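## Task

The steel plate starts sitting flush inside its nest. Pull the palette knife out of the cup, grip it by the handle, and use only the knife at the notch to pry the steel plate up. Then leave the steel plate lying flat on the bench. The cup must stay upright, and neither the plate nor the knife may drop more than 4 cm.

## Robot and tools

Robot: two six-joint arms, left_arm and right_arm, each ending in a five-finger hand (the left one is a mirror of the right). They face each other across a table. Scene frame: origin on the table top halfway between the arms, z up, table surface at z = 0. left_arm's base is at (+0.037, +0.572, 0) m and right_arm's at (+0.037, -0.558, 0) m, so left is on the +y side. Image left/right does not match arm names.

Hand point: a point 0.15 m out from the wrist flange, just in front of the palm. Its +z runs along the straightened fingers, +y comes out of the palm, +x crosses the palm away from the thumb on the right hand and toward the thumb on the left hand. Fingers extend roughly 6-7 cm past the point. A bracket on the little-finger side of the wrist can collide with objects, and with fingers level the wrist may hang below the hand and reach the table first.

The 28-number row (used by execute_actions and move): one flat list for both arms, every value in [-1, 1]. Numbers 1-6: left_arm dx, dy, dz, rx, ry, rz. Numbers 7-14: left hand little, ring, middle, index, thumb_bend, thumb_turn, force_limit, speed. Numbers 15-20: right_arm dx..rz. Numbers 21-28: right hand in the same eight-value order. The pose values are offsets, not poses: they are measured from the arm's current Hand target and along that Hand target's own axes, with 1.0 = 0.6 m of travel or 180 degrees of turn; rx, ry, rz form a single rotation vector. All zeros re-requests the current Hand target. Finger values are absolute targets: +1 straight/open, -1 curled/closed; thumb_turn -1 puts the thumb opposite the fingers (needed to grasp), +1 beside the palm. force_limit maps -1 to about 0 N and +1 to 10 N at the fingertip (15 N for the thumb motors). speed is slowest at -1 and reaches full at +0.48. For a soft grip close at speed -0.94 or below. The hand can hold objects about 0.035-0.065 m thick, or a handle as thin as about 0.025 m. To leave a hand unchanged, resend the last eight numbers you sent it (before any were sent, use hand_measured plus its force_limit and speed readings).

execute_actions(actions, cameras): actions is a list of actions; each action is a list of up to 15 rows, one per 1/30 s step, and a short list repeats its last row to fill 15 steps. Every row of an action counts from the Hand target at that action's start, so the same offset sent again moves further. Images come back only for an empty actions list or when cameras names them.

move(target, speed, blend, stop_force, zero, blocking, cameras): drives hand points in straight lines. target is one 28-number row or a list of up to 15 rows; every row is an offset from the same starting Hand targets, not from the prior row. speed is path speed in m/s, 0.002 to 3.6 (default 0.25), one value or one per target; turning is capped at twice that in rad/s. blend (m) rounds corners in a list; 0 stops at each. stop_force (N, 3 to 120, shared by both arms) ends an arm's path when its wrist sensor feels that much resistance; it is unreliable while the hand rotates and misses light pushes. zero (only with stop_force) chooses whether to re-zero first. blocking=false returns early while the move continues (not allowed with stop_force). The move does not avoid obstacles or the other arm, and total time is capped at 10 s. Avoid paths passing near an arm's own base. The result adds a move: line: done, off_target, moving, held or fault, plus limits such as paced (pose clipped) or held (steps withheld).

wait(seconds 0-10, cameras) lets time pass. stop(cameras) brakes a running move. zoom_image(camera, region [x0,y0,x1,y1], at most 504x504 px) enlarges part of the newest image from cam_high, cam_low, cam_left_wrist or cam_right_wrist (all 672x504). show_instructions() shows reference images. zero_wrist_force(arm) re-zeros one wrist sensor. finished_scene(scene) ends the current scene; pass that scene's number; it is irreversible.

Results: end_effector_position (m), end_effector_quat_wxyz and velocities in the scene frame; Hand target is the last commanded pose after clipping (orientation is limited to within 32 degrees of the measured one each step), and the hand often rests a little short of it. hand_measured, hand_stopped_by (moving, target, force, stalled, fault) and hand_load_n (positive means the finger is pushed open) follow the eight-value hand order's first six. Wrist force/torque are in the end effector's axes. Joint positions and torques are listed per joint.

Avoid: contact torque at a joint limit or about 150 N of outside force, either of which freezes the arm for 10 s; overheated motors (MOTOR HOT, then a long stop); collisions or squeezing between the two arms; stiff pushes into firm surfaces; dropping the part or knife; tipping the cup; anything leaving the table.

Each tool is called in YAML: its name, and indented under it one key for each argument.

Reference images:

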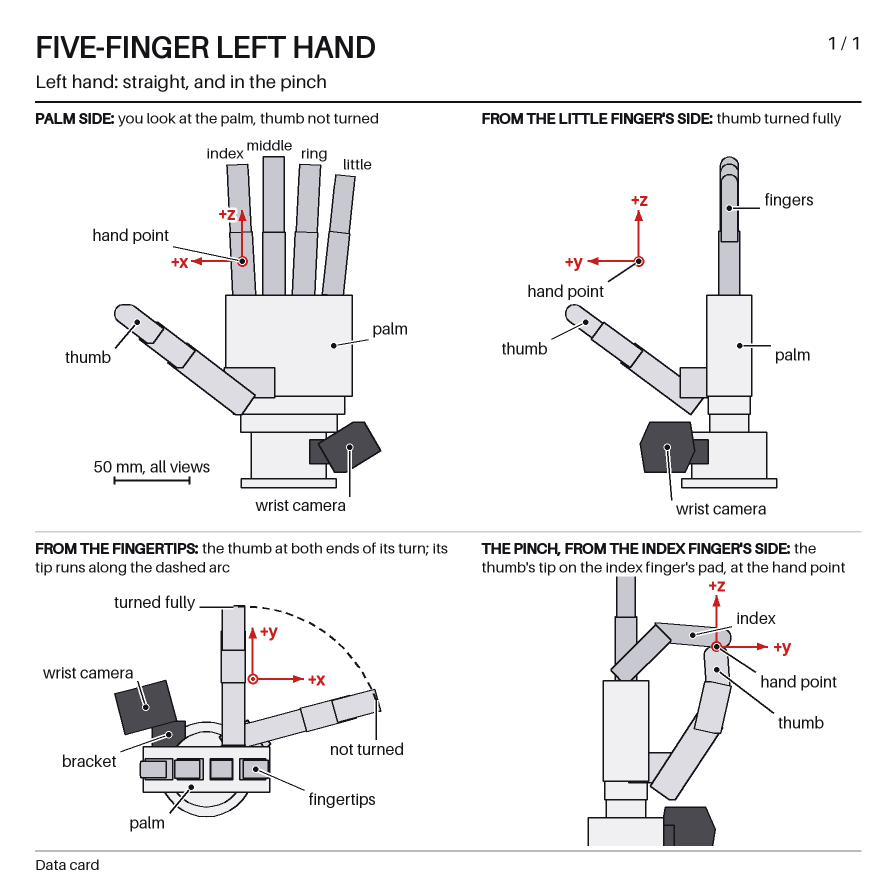

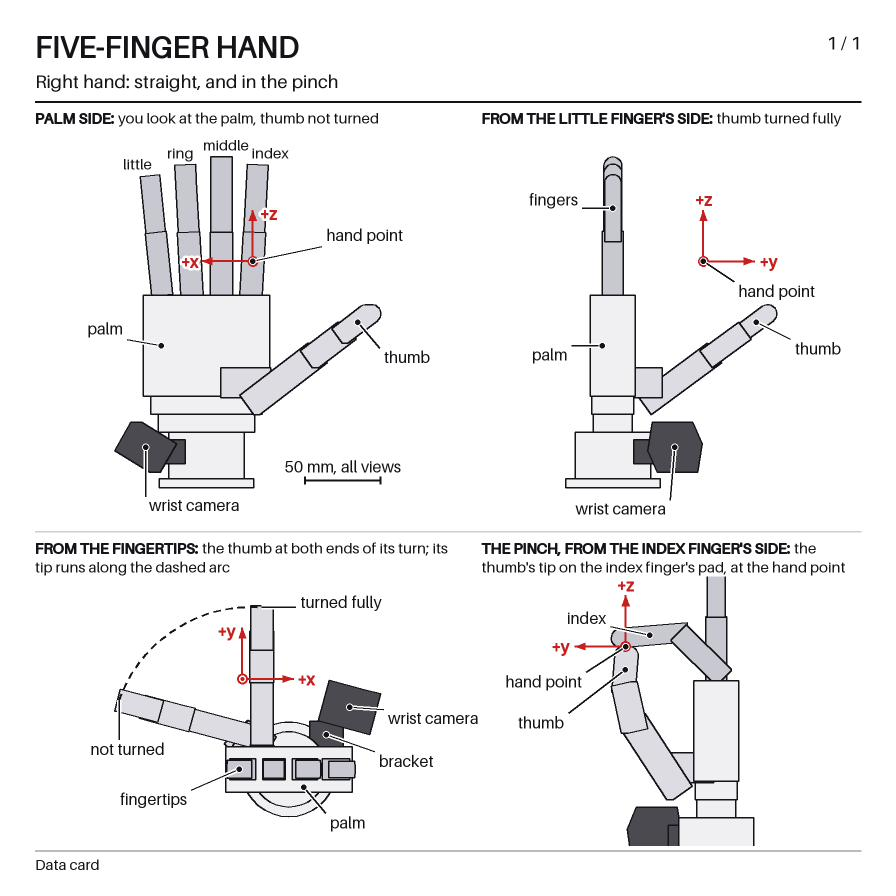

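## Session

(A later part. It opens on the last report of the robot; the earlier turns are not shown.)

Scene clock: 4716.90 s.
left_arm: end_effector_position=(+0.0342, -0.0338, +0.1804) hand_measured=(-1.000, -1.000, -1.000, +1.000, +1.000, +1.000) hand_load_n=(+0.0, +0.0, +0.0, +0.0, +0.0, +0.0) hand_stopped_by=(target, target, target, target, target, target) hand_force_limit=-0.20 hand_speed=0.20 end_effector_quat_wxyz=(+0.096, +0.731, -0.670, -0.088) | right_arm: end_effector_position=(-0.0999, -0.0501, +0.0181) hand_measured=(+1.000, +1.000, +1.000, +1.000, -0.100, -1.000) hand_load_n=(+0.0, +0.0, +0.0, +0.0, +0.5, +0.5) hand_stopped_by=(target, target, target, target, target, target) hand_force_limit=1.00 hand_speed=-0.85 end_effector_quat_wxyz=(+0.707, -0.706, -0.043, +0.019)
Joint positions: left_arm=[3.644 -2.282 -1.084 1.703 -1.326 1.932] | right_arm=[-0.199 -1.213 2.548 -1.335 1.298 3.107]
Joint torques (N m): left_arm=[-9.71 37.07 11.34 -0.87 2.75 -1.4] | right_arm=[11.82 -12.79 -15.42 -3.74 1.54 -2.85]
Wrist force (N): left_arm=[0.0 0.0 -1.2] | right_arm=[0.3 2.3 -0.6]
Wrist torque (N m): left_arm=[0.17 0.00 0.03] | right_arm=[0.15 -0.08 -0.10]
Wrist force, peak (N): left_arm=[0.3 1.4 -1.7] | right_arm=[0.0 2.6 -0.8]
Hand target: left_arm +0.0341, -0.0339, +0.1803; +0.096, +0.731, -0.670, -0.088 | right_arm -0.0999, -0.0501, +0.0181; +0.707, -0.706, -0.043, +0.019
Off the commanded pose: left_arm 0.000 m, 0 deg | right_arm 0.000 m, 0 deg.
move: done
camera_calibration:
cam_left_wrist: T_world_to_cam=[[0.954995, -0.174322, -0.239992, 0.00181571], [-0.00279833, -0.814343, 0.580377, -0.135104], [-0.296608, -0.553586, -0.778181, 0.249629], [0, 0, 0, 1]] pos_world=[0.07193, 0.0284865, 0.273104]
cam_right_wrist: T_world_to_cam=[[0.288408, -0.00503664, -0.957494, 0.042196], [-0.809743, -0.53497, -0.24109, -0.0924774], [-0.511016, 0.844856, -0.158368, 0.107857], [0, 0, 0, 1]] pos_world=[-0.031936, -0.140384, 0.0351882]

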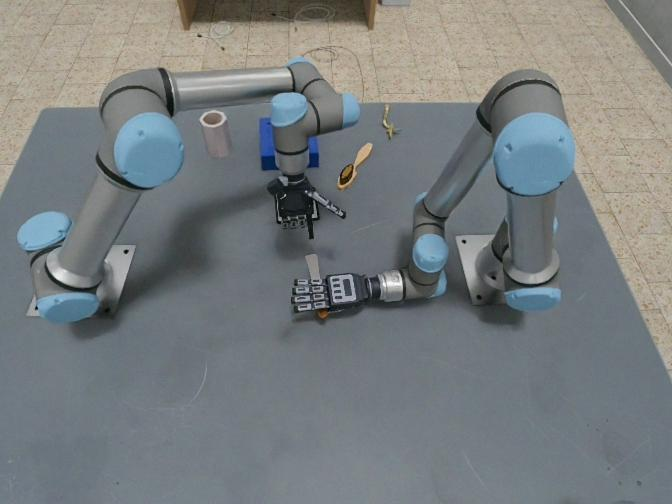

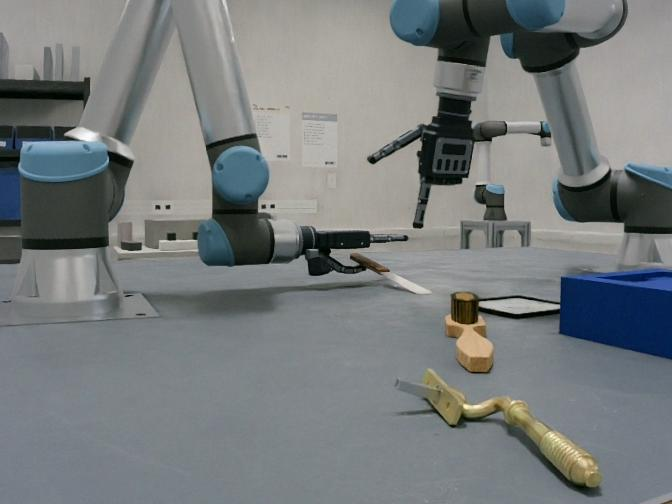

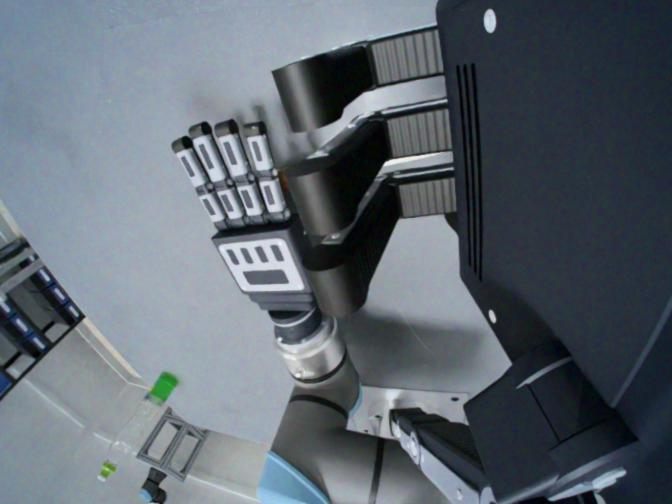

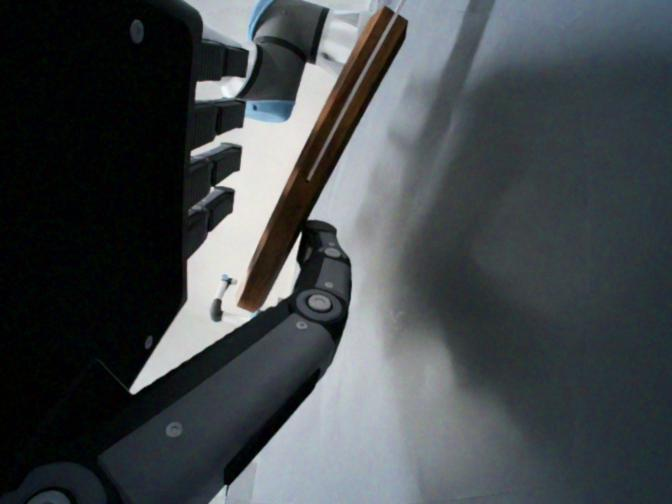

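move:
  target:
    - [0,-0.03,0.112,0,0,0,-1,-1,-1,1,1,1,-0.2,0.2,0,0,0,0,0,0,1,1,1,1,-0.1,-1,1.0,-0.85]
    - [0,-0.0496,0.1852,0,0,0,-1,-1,-1,1,1,1,-0.2,0.2,0,0,0,0,0,0,1,1,1,1,-0.1,-1,1.0,-0.85]
  speed: [0.08,0.01]
  stop_force: 4
  cameras: ["cam_high","cam_low","cam_right_wrist"]

zoom_image:
  camera: "cam_low"
  region: [282, 200, 472, 310]

Scene clock: 4743.50 s.
left_arm: end_effector_position=(+0.0341, -0.0338, +0.0830) hand_measured=(-1.000, -1.000, -1.000, +1.000, +1.000, +1.000) hand_load_n=(+0.5, +0.0, +0.0, -1.0, -0.5, +0.0) hand_stopped_by=(target, target, target, target, target, target) hand_force_limit=-0.20 hand_speed=0.20 end_effector_quat_wxyz=(+0.096, +0.731, -0.670, -0.088) | right_arm: end_effector_position=(-0.0999, -0.0501, +0.0181) hand_measured=(+1.000, +1.000, +1.000, +1.000, -0.100, -1.000) hand_load_n=(+0.0, +0.0, -0.5, -0.5, +0.5, +0.5) hand_stopped_by=(target, target, target, target, target, target) hand_force_limit=1.00 hand_speed=-0.85 end_effector_quat_wxyz=(+0.707, -0.706, -0.043, +0.019)
Joint positions: left_arm=[3.644 -2.362 -1.204 1.903 -1.326 1.932] | right_arm=[-0.199 -1.213 2.548 -1.335 1.298 3.107]
Joint torques (N m): left_arm=[7.72 63.03 23.35 -3.32 0.26 -0.83] | right_arm=[11.86 -13.36 -15.09 -3.72 1.61 -2.85]
Wrist force (N): left_arm=[0.0 0.9 -5.5] | right_arm=[-0.1 2.9 -0.5]
Wrist torque (N m): left_arm=[0.43 -0.01 0.02] | right_arm=[0.17 -0.05 -0.11]
Wrist force, peak (N): left_arm=[-0.4 1.2 -12.5] | right_arm=[0.0 3.9 -0.7]
Hand target: left_arm +0.0341, -0.0338, +0.0830; +0.096, +0.731, -0.670, -0.088 (not the last commanded pose) | right_arm -0.0999, -0.0501, +0.0181; +0.707, -0.706, -0.043, +0.019
Off the commanded pose: left_arm 0.018 m, 0 deg | right_arm 0.000 m, 0 deg.
move: contact (left_arm); path passed 1 of 2 targets
camera_calibration:
cam_right_wrist: T_world_to_cam=[[0.288408, -0.00503664, -0.957494, 0.042196], [-0.809743, -0.53497, -0.24109, -0.0924774], [-0.511016, 0.844856, -0.158368, 0.107857], [0, 0, 0, 1]] pos_world=[-0.031936, -0.140384, 0.0351882]
Images, in order (width x height): cam_high 672x504, cam_low 672x504, cam_right_wrist 672x504.

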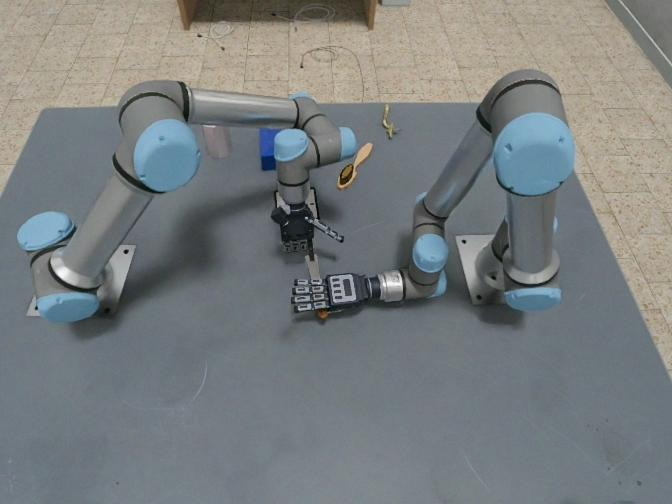

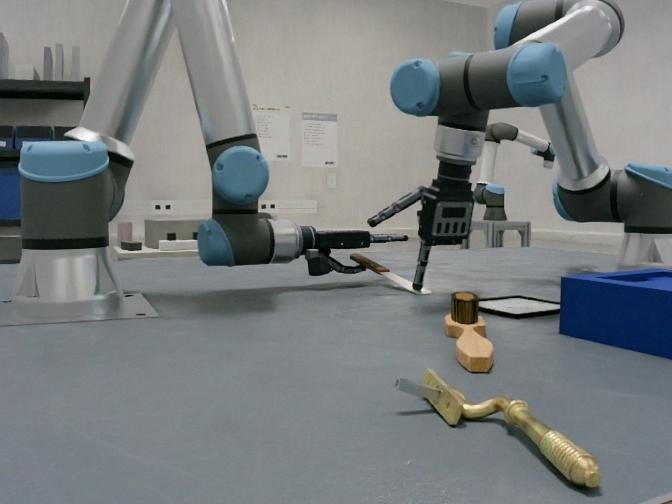

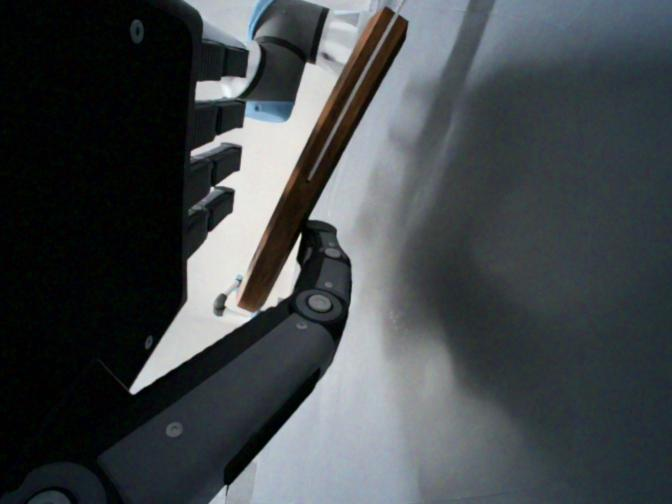

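Scaled by 2.653 from the camera's 672x504 image, which has a finer 960x720 frame.

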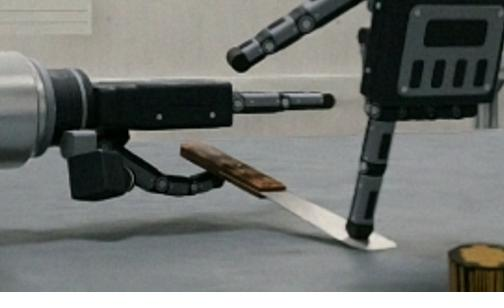

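move:
  target: [0,0,0,0,0,0,-1,-1,-1,1,1,1,-0.2,0.2,-0.0417,0,0,0,0,0,1,1,1,1,-0.1,-1,1.0,-0.85]
  speed: 0.025
  cameras: ["cam_low","cam_right_wrist"]

zoom_image:
  camera: "cam_low"
  region: [282, 200, 472, 310]

Scene clock: 4762.37 s.
left_arm: end_effector_position=(+0.0341, -0.0338, +0.0830) hand_measured=(-1.000, -1.000, -1.000, +1.000, +1.000, +1.000) hand_load_n=(+0.0, +0.0, +0.0, +0.5, +0.0, +0.0) hand_stopped_by=(target, target, target, target, target, target) hand_force_limit=-0.20 hand_speed=0.20 end_effector_quat_wxyz=(+0.096, +0.731, -0.670, -0.088) | right_arm: end_effector_position=(-0.1247, -0.0522, +0.0172) hand_measured=(+1.000, +1.000, +1.000, +1.000, -0.100, -1.000) hand_load_n=(+0.0, +0.0, +0.0, +0.0, +0.5, +0.0) hand_stopped_by=(target, target, target, target, target, target) hand_force_limit=1.00 hand_speed=-0.85 end_effector_quat_wxyz=(+0.707, -0.706, -0.043, +0.019)
Joint positions: left_arm=[3.644 -2.362 -1.204 1.903 -1.326 1.932] | right_arm=[-0.1 -1.202 2.528 -1.326 1.398 3.107]
Joint torques (N m): left_arm=[-1.86 63.6 22.86 -3.29 -1.6 -1.18] | right_arm=[12.38 -12.99 -16.57 1.09 1.47 2.18]
Wrist force (N): left_arm=[-0.1 0.3 -1.4] | right_arm=[0.3 2.4 -0.7]
Wrist torque (N m): left_arm=[0.23 0.03 0.01] | right_arm=[0.18 -0.06 -0.12]
Wrist force, peak (N): left_arm=[-0.6 1.0 -6.1] | right_arm=[-0.2 3.2 -0.9]
Hand target: left_arm +0.0341, -0.0338, +0.0830; +0.096, +0.731, -0.670, -0.088 | right_arm -0.1248, -0.0522, +0.0172; +0.707, -0.706, -0.043, +0.019
Off the commanded pose: left_arm 0.000 m, 0 deg | right_arm 0.000 m, 0 deg.
move: done
camera_calibration:
cam_right_wrist: T_world_to_cam=[[0.288331, -0.00508884, -0.957517, 0.0484933], [-0.80977, -0.534969, -0.240998, -0.114039], [-0.511016, 0.844856, -0.158369, 0.0968486], [0, 0, 0, 1]] pos_world=[-0.0568359, -0.142583, 0.0342879]
Images, in order (width x height): cam_low 672x504, cam_right_wrist 672x504.

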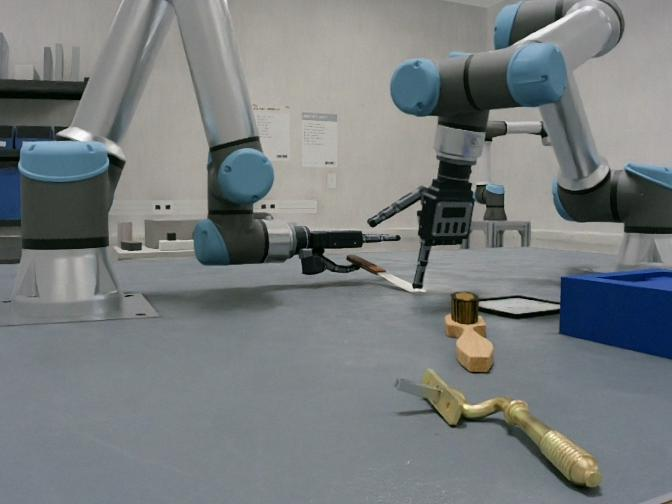

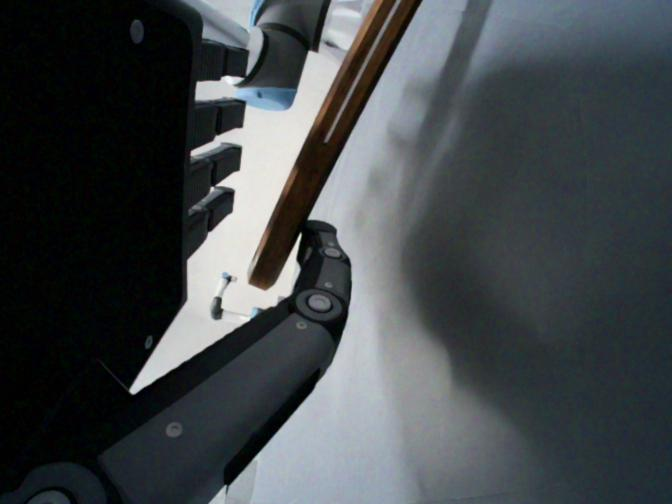

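Scaled by 2.653 from the camera's 672x504 image, which has a finer 960x720 frame.

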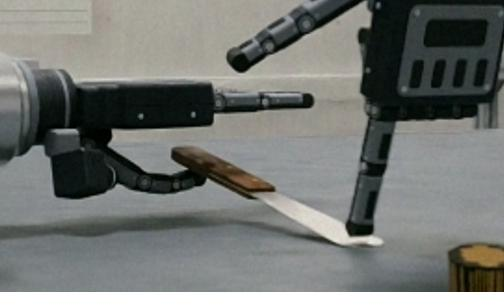

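move:
  target:
    - [0,0.0035,-0.0129,0,0,0,-1,-1,-1,1,1,1,-0.2,0.2,0,0,0,0,0,0,1,1,1,1,-0.1,-1,1.0,-0.85]
    - [0,0.0277,-0.0064,0,0,0,-1,-1,-1,1,1,1,-0.2,0.2,0,0,0,0,0,0,1,1,1,1,-0.1,-1,1.0,-0.85]
  speed: 0.04

move:
  target: [0,-0.0069,0.0258,0,0,0,-1,-1,-1,1,1,1,-0.2,0.2,0,0,0,0,0,0,1,1,1,1,-0.1,-1,1.0,-0.85]
  speed: 0.01
  stop_force: 8
  cameras: ["cam_low","cam_high"]

zoom_image:
  camera: "cam_low"
  region: [282, 200, 472, 310]

zoom_image:
  camera: "cam_high"
  region: [250, 190, 390, 330]

Scene clock: 4781.13 s.
left_arm: end_effector_position=(+0.0192, -0.0351, +0.0910) hand_measured=(-1.000, -1.000, -1.000, +1.000, +1.000, +1.000) hand_load_n=(+0.0, +0.0, +0.0, +0.0, +0.0, +0.0) hand_stopped_by=(target, target, target, target, target, target) hand_force_limit=-0.20 hand_speed=0.20 end_effector_quat_wxyz=(+0.096, +0.731, -0.670, -0.088) | right_arm: end_effector_position=(-0.1248, -0.0522, +0.0172) hand_measured=(+1.000, +1.000, +1.000, +1.000, -0.100, -1.000) hand_load_n=(+0.0, -0.5, +0.0, +0.0, +0.5, +0.0) hand_stopped_by=(target, target, target, target, target, target) hand_force_limit=1.00 hand_speed=-0.85 end_effector_quat_wxyz=(+0.707, -0.706, -0.043, +0.019)
Joint positions: left_arm=[3.618 -2.349 -1.202 1.895 -1.323 1.906] | right_arm=[-0.1 -1.202 2.528 -1.326 1.398 3.107]
Joint torques (N m): left_arm=[-10.35 65.75 9.16 -0.69 2.96 -1.8] | right_arm=[11.8 -13.58 -16.28 0.89 1.48 -2.86]
Wrist force (N): left_arm=[-0.1 0.3 -1.4] | right_arm=[0.2 2.6 -0.5]
Wrist torque (N m): left_arm=[0.24 0.01 0.02] | right_arm=[0.20 -0.06 -0.12]
Wrist force, peak (N): left_arm=[-0.4 -0.5 -2.1] | right_arm=[0.0 2.7 -0.9]
Hand target: left_arm +0.0191, -0.0351, +0.0910; +0.096, +0.731, -0.670, -0.088 | right_arm -0.1248, -0.0522, +0.0172; +0.707, -0.706, -0.043, +0.019
Off the commanded pose: left_arm 0.000 m, 0 deg | right_arm 0.000 m, 0 deg.
move: done

Scene clock: 4783.20 s.
left_arm: end_effector_position=(+0.0191, -0.0351, +0.0828) hand_measured=(-1.000, -1.000, -1.000, +1.000, +1.000, +1.000) hand_load_n=(+0.0, +0.0, +0.0, -2.0, +0.0, +0.0) hand_stopped_by=(target, target, target, target, target, target) hand_force_limit=-0.20 hand_speed=0.20 end_effector_quat_wxyz=(+0.096, +0.731, -0.670, -0.088) | right_arm: end_effector_position=(-0.1248, -0.0522, +0.0172) hand_measured=(+1.000, +1.000, +1.000, +1.000, -0.100, -1.000) hand_load_n=(+0.0, +0.0, +0.0, +0.0, +1.5, +0.5) hand_stopped_by=(target, target, target, target, target, target) hand_force_limit=1.00 hand_speed=-0.85 end_effector_quat_wxyz=(+0.707, -0.706, -0.043, +0.019)
Joint positions: left_arm=[3.618 -2.358 -1.21 1.911 -1.323 1.906] | right_arm=[-0.1 -1.202 2.528 -1.326 1.398 3.107]
Joint torques (N m): left_arm=[-9.12 60.55 21.25 -2.74 0.23 -1.94] | right_arm=[11.42 -17.03 -16.38 -2.85 1.35 -2.66]
Wrist force (N): left_arm=[-0.6 1.4 -11.0] | right_arm=[-0.3 3.3 -1.0]
Wrist torque (N m): left_arm=[0.75 0.09 -0.03] | right_arm=[0.20 -0.04 -0.11]
Wrist force, peak (N): left_arm=[-0.9 1.4 -17.7] | right_arm=[-0.3 4.5 -0.9]
Hand target: left_arm +0.0191, -0.0351, +0.0828; +0.096, +0.731, -0.670, -0.088 (not the last commanded pose) | right_arm -0.1248, -0.0522, +0.0172; +0.707, -0.706, -0.043, +0.019
Off the commanded pose: left_arm 0.008 m, 0 deg | right_arm 0.000 m, 0 deg.
move: contact (left_arm)
Images, in order (width x height): cam_high 672x504, cam_low 672x504.

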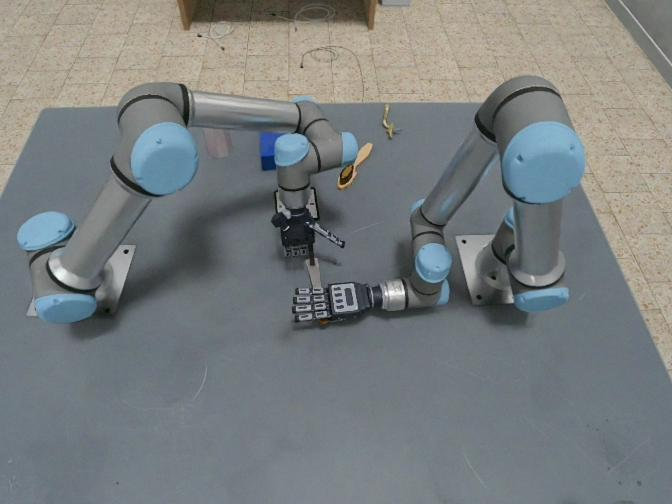

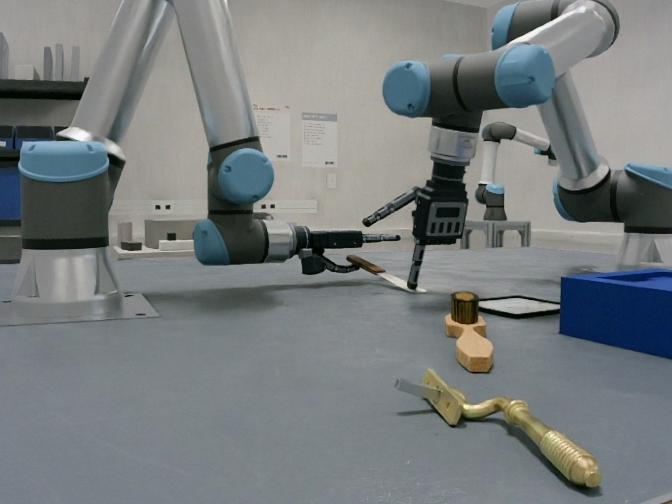

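Scaled by 2.653 from the camera's 672x504 image, which has a finer 960x720 frame.

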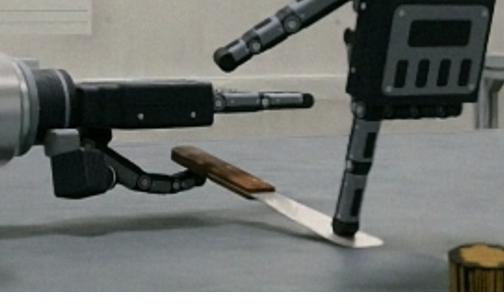

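Scaled by 3.600 from the camera's 672x504 image, which has a finer 960x720 frame.

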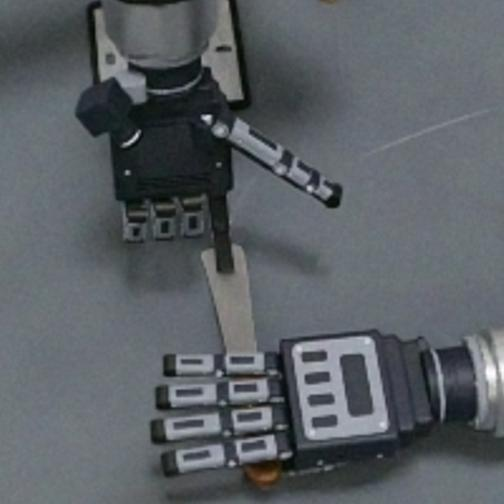

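move:
  target: [0,0,0,0,0,0,-1,-1,-1,1,1,1,-0.2,0.2,-0.0333,0,0,0,0,0,1,1,1,1,-0.1,-1,1.0,-0.85]
  speed: 0.03
  cameras: ["cam_low","cam_right_wrist"]

zoom_image:
  camera: "cam_low"
  region: [282, 200, 472, 310]

Scene clock: 4793.60 s.
left_arm: end_effector_position=(+0.0191, -0.0351, +0.0828) hand_measured=(-1.000, -1.000, -1.000, +1.000, +1.000, +1.000) hand_load_n=(+0.0, +0.0, +0.0, -1.0, -0.5, +0.0) hand_stopped_by=(target, target, target, target, target, target) hand_force_limit=-0.20 hand_speed=0.20 end_effector_quat_wxyz=(+0.096, +0.731, -0.670, -0.088) | right_arm: end_effector_position=(-0.1446, -0.0540, +0.0165) hand_measured=(+1.000, +1.000, +1.000, +1.000, -0.100, -1.000) hand_load_n=(+0.0, +0.0, +0.0, +0.0, +0.5, +0.0) hand_stopped_by=(target, target, target, target, target, target) hand_force_limit=1.00 hand_speed=-0.85 end_effector_quat_wxyz=(+0.707, -0.706, -0.043, +0.019)
Joint positions: left_arm=[3.618 -2.358 -1.21 1.911 -1.323 1.906] | right_arm=[-0.021 -1.191 2.508 -1.316 1.476 3.107]
Joint torques (N m): left_arm=[-7.26 60.46 20.97 -2.63 -1.91 -2] | right_arm=[13.34 -13.44 -17.26 1.04 1.31 2.7]
Wrist force (N): left_arm=[-0.2 0.6 -2.0] | right_arm=[0.5 2.4 -0.7]
Wrist torque (N m): left_arm=[0.22 0.04 0.00] | right_arm=[0.15 -0.07 -0.11]
Wrist force, peak (N): left_arm=[-0.1 1.3 -11.5] | right_arm=[-0.7 3.9 -1.0]
Hand target: left_arm +0.0191, -0.0351, +0.0828; +0.096, +0.731, -0.670, -0.088 | right_arm -0.1447, -0.0540, +0.0165; +0.707, -0.706, -0.043, +0.019
Off the commanded pose: left_arm 0.000 m, 0 deg | right_arm 0.000 m, 0 deg.
move: done
camera_calibration:
cam_right_wrist: T_world_to_cam=[[0.288408, -0.00503664, -0.957494, 0.0535646], [-0.809743, -0.53497, -0.24109, -0.13128], [-0.511016, 0.844856, -0.158368, 0.0880892], [0, 0, 0, 1]] pos_world=[-0.076736, -0.144384, 0.0335882]
Images, in order (width x height): cam_low 672x504, cam_right_wrist 672x504.

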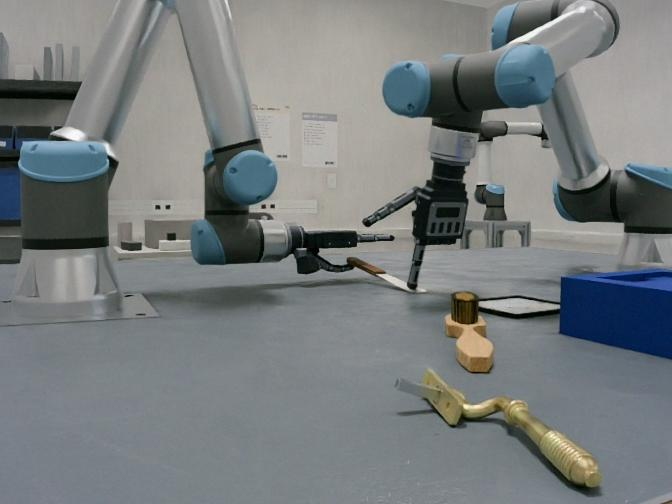

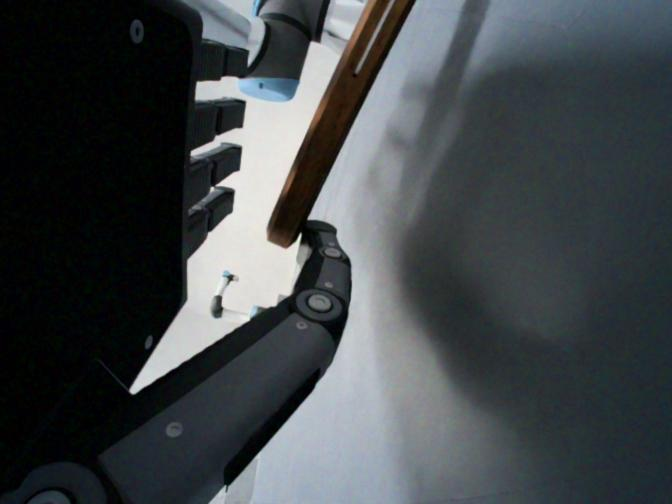

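Scaled by 2.653 from the camera's 672x504 image, which has a finer 960x720 frame.

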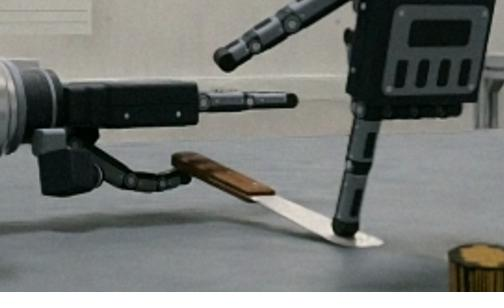

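move:
  target: [0,-0.0052,0.0193,0,0,0,-1,-1,-1,1,1,1,-0.2,0.2,0,0,0,0,0,0,1,1,1,1,-0.1,-1,1.0,-0.85]
  speed: 0.01
  stop_force: 8

move:
  target: [0,0,0,0,0,0,-1,-1,-1,1,1,1,-0.2,0.2,-0.0417,0.005,0,0,0,0,1,1,1,1,-0.1,-1,1.0,-0.85]
  speed: 0.06
  cameras: ["cam_low","cam_right_wrist"]

zoom_image:
  camera: "cam_low"
  region: [282, 200, 472, 310]

Scene clock: 4810.07 s.
left_arm: end_effector_position=(+0.0192, -0.0352, +0.0823) hand_measured=(-1.000, -1.000, -1.000, +1.000, +1.000, +1.000) hand_load_n=(+0.0, +0.0, +0.0, -2.5, +0.0, +0.0) hand_stopped_by=(target, target, target, target, target, target) hand_force_limit=-0.20 hand_speed=0.20 end_effector_quat_wxyz=(+0.096, +0.731, -0.670, -0.088) | right_arm: end_effector_position=(-0.1447, -0.0540, +0.0165) hand_measured=(+1.000, +1.000, +1.000, +1.000, -0.100, -1.000) hand_load_n=(+0.0, -0.5, +0.0, +0.0, +1.0, +0.5) hand_stopped_by=(target, target, target, target, target, target) hand_force_limit=1.00 hand_speed=-0.85 end_effector_quat_wxyz=(+0.707, -0.706, -0.043, +0.019)
Joint positions: left_arm=[3.618 -2.358 -1.21 1.913 -1.323 1.906] | right_arm=[-0.021 -1.191 2.508 -1.316 1.477 3.107]
Joint torques (N m): left_arm=[-2.24 59.9 22.22 -2.76 -1.95 -1.72] | right_arm=[11.41 -18.03 -16.48 -2.19 1.55 2.34]
Wrist force (N): left_arm=[-0.7 1.7 -10.5] | right_arm=[0.1 3.3 -0.4]
Wrist torque (N m): left_arm=[0.69 0.03 -0.04] | right_arm=[0.13 -0.07 -0.11]
Wrist force, peak (N): left_arm=[-0.7 1.8 -16.9] | right_arm=[-0.1 4.2 -0.6]
Hand target: left_arm +0.0192, -0.0352, +0.0823; +0.096, +0.731, -0.670, -0.088 (not the last commanded pose) | right_arm -0.1447, -0.0540, +0.0165; +0.707, -0.706, -0.043, +0.019
Off the commanded pose: left_arm 0.012 m, 0 deg | right_arm 0.000 m, 0 deg.
move: contact (left_arm)

Scene clock: 4811.03 s.
left_arm: end_effector_position=(+0.0192, -0.0352, +0.0823) hand_measured=(-1.000, -1.000, -1.000, +1.000, +1.000, +1.000) hand_load_n=(+0.0, +0.5, +0.0, +0.0, +0.0, +0.0) hand_stopped_by=(target, target, target, target, target, target) hand_force_limit=-0.20 hand_speed=0.20 end_effector_quat_wxyz=(+0.096, +0.731, -0.670, -0.088) | right_arm: end_effector_position=(-0.1695, -0.0561, +0.0127) hand_measured=(+1.000, +1.000, +1.000, +1.000, -0.100, -1.000) hand_load_n=(+0.0, +0.0, +0.0, +0.5, +0.0, +0.0) hand_stopped_by=(target, target, target, target, target, target) hand_force_limit=1.00 hand_speed=-0.85 end_effector_quat_wxyz=(+0.707, -0.706, -0.043, +0.019)
Joint positions: left_arm=[3.618 -2.358 -1.21 1.913 -1.323 1.906] | right_arm=[0.074 -1.165 2.479 -1.313 1.572 3.107]
Joint torques (N m): left_arm=[-3.26 60.49 20.88 -2.73 -1.5 -1.98] | right_arm=[12.08 -14.35 -16.61 1.11 1.34 -1.25]
Wrist force (N): left_arm=[-0.2 0.3 -1.9] | right_arm=[0.2 2.3 -0.4]
Wrist torque (N m): left_arm=[0.27 0.03 -0.01] | right_arm=[0.15 -0.09 -0.12]
Wrist force, peak (N): left_arm=[-0.9 1.4 -10.7] | right_arm=[0.4 3.5 -0.6]
Hand target: left_arm +0.0192, -0.0352, +0.0823; +0.096, +0.731, -0.670, -0.088 | right_arm -0.1695, -0.0561, +0.0127; +0.707, -0.706, -0.043, +0.019
Off the commanded pose: left_arm 0.000 m, 0 deg | right_arm 0.000 m, 0 deg.
move: done
camera_calibration:
cam_right_wrist: T_world_to_cam=[[0.288205, -0.00506117, -0.957555, 0.057045], [-0.809782, -0.534995, -0.2409, -0.153414], [-0.511068, 0.84484, -0.158286, 0.0765784], [0, 0, 0, 1]] pos_world=[-0.101536, -0.146483, 0.0297876]
Images, in order (width x height): cam_low 672x504, cam_right_wrist 672x504.

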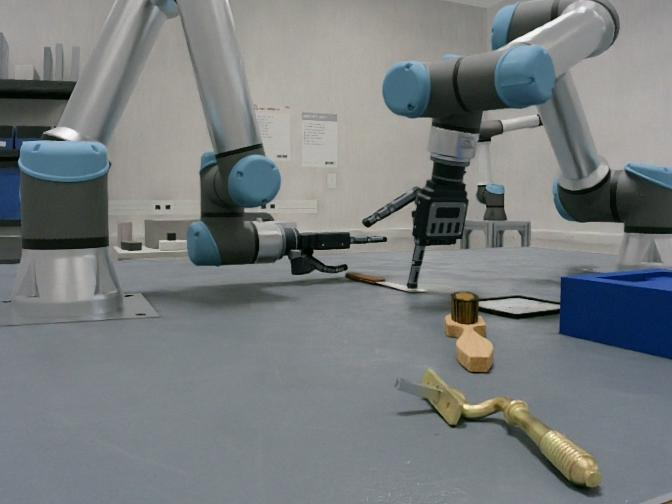

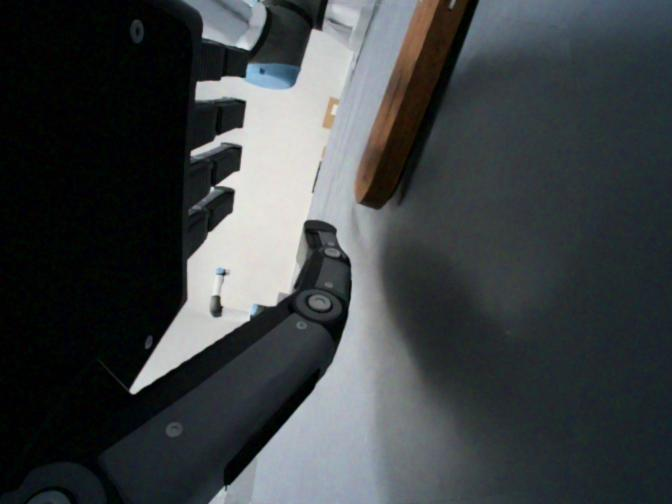

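Scaled by 2.653 from the camera's 672x504 image, which has a finer 960x720 frame.

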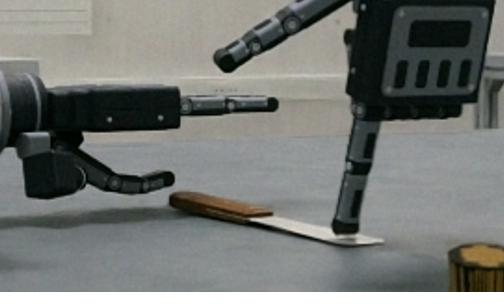

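move:
  target:
    - [0,0.0129,-0.0483,0,0,0,-1,-1,-1,1,1,1,-0.2,0.2,0.0014,-0.04,0,0,0,0,1,1,1,1,-0.1,-1,1.0,-0.85]
    - [0,0.0647,-0.2415,0,0,0,-1,-1,-1,1,1,1,-0.2,0.2,0.007,-0.2,0,0,0,0,1,1,1,1,-0.1,-1,1.0,-0.85]
  speed: [0.05,0.15]
  blend: [0.01,0]
  cameras: ["all"]

zoom_image:
  camera: "cam_high"
  region: [190, 90, 430, 330]

zoom_image:
  camera: "cam_low"
  region: [302, 220, 672, 370]

Scene clock: 4823.80 s.
left_arm: end_effector_position=(+0.0191, -0.0352, +0.2324) hand_measured=(-1.000, -1.000, -1.000, +1.000, +1.000, +1.000) hand_load_n=(+0.0, +0.0, +0.0, +0.0, +0.0, +0.0) hand_stopped_by=(target, target, target, target, target, target) hand_force_limit=-0.20 hand_speed=0.20 end_effector_quat_wxyz=(+0.096, +0.731, -0.670, -0.088) | right_arm: end_effector_position=(-0.1695, -0.0561, +0.1327) hand_measured=(+1.000, +1.000, +1.000, +1.000, -0.100, -1.000) hand_load_n=(+0.0, +0.0, +0.0, +0.0, +0.0, +0.0) hand_stopped_by=(target, target, target, target, target, target) hand_force_limit=1.00 hand_speed=-0.85 end_effector_quat_wxyz=(+0.707, -0.706, -0.043, +0.019)
Joint positions: left_arm=[3.618 -2.253 -0.996 1.594 -1.323 1.905] | right_arm=[0.074 -1.553 2.399 -0.846 1.572 3.107]
Joint torques (N m): left_arm=[-2.33 41.08 24.86 -3.61 -1.98 1.91] | right_arm=[-11.67 -27.78 -25.97 1.06 -1.27 -2.95]
Wrist force (N): left_arm=[0.3 0.0 -1.2] | right_arm=[0.2 2.5 -0.1]
Wrist torque (N m): left_arm=[0.19 -0.05 0.02] | right_arm=[0.16 -0.08 -0.10]
Wrist force, peak (N): left_arm=[0.1 0.5 -2.2] | right_arm=[0.2 3.0 -0.4]
Hand target: left_arm +0.0191, -0.0352, +0.2323; +0.096, +0.731, -0.670, -0.088 | right_arm -0.1695, -0.0561, +0.1328; +0.707, -0.706, -0.043, +0.019
Off the commanded pose: left_arm 0.000 m, 0 deg | right_arm 0.000 m, 0 deg.
move: done
camera_calibration:
cam_left_wrist: T_world_to_cam=[[0.955, -0.174433, -0.239891, 0.0285372], [-0.00280917, -0.814073, 0.580756, -0.166596], [-0.296592, -0.553949, -0.777929, 0.284738], [0, 0, 0, 1]] pos_world=[0.0567299, 0.0270873, 0.325104]
cam_right_wrist: T_world_to_cam=[[0.288358, -0.00495637, -0.95751, 0.171976], [-0.809755, -0.53495, -0.241092, -0.124468], [-0.511025, 0.844869, -0.158271, 0.0955792], [0, 0, 0, 1]] pos_world=[-0.101536, -0.146484, 0.149788]

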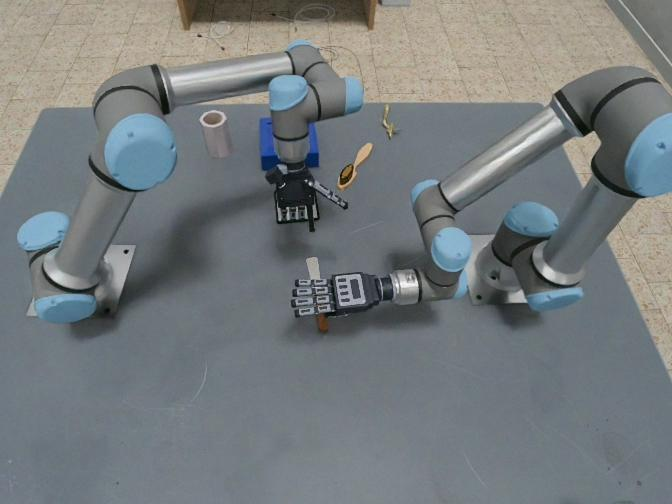

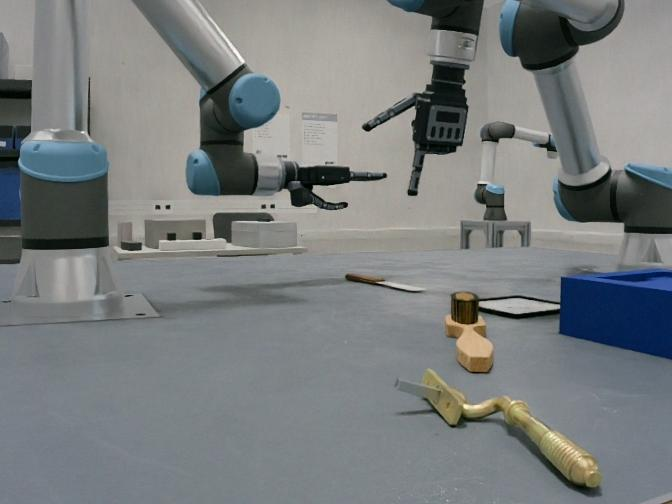

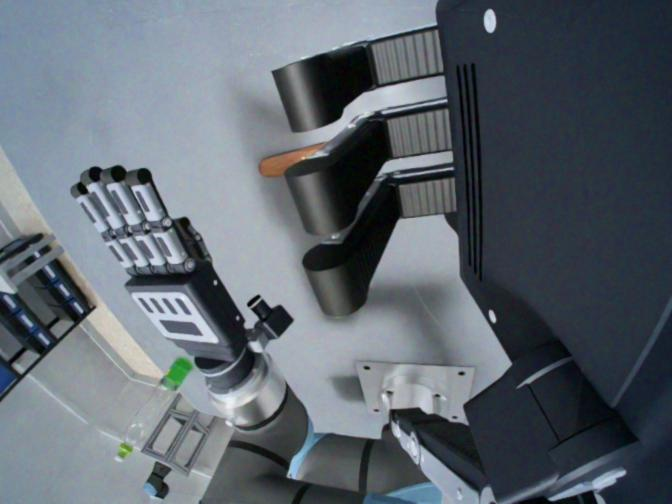

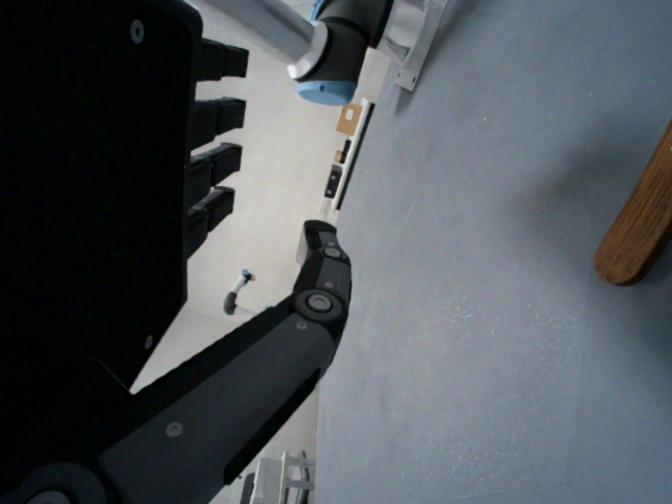

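Scaled by 2.100 from the camera's 672x504 image, which has a finer 960x720 frame.

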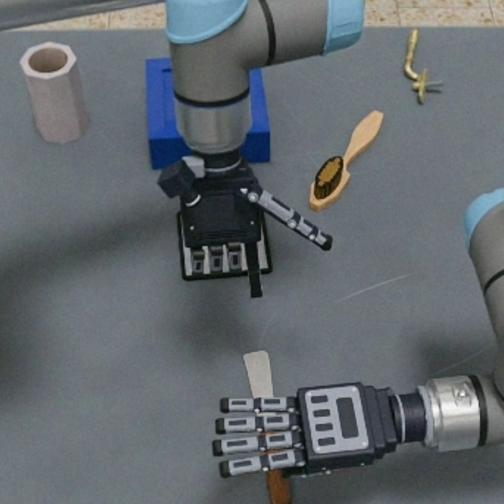

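Scaled by 1.362 from the camera's 672x504 image, which has a finer 960x720 frame.

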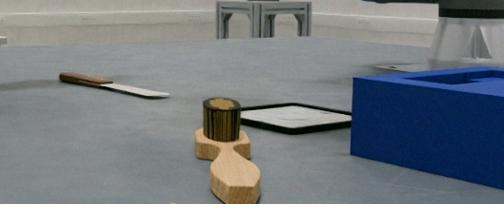

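finished_scene:
  scene: 2

The scene is finished: the task was done.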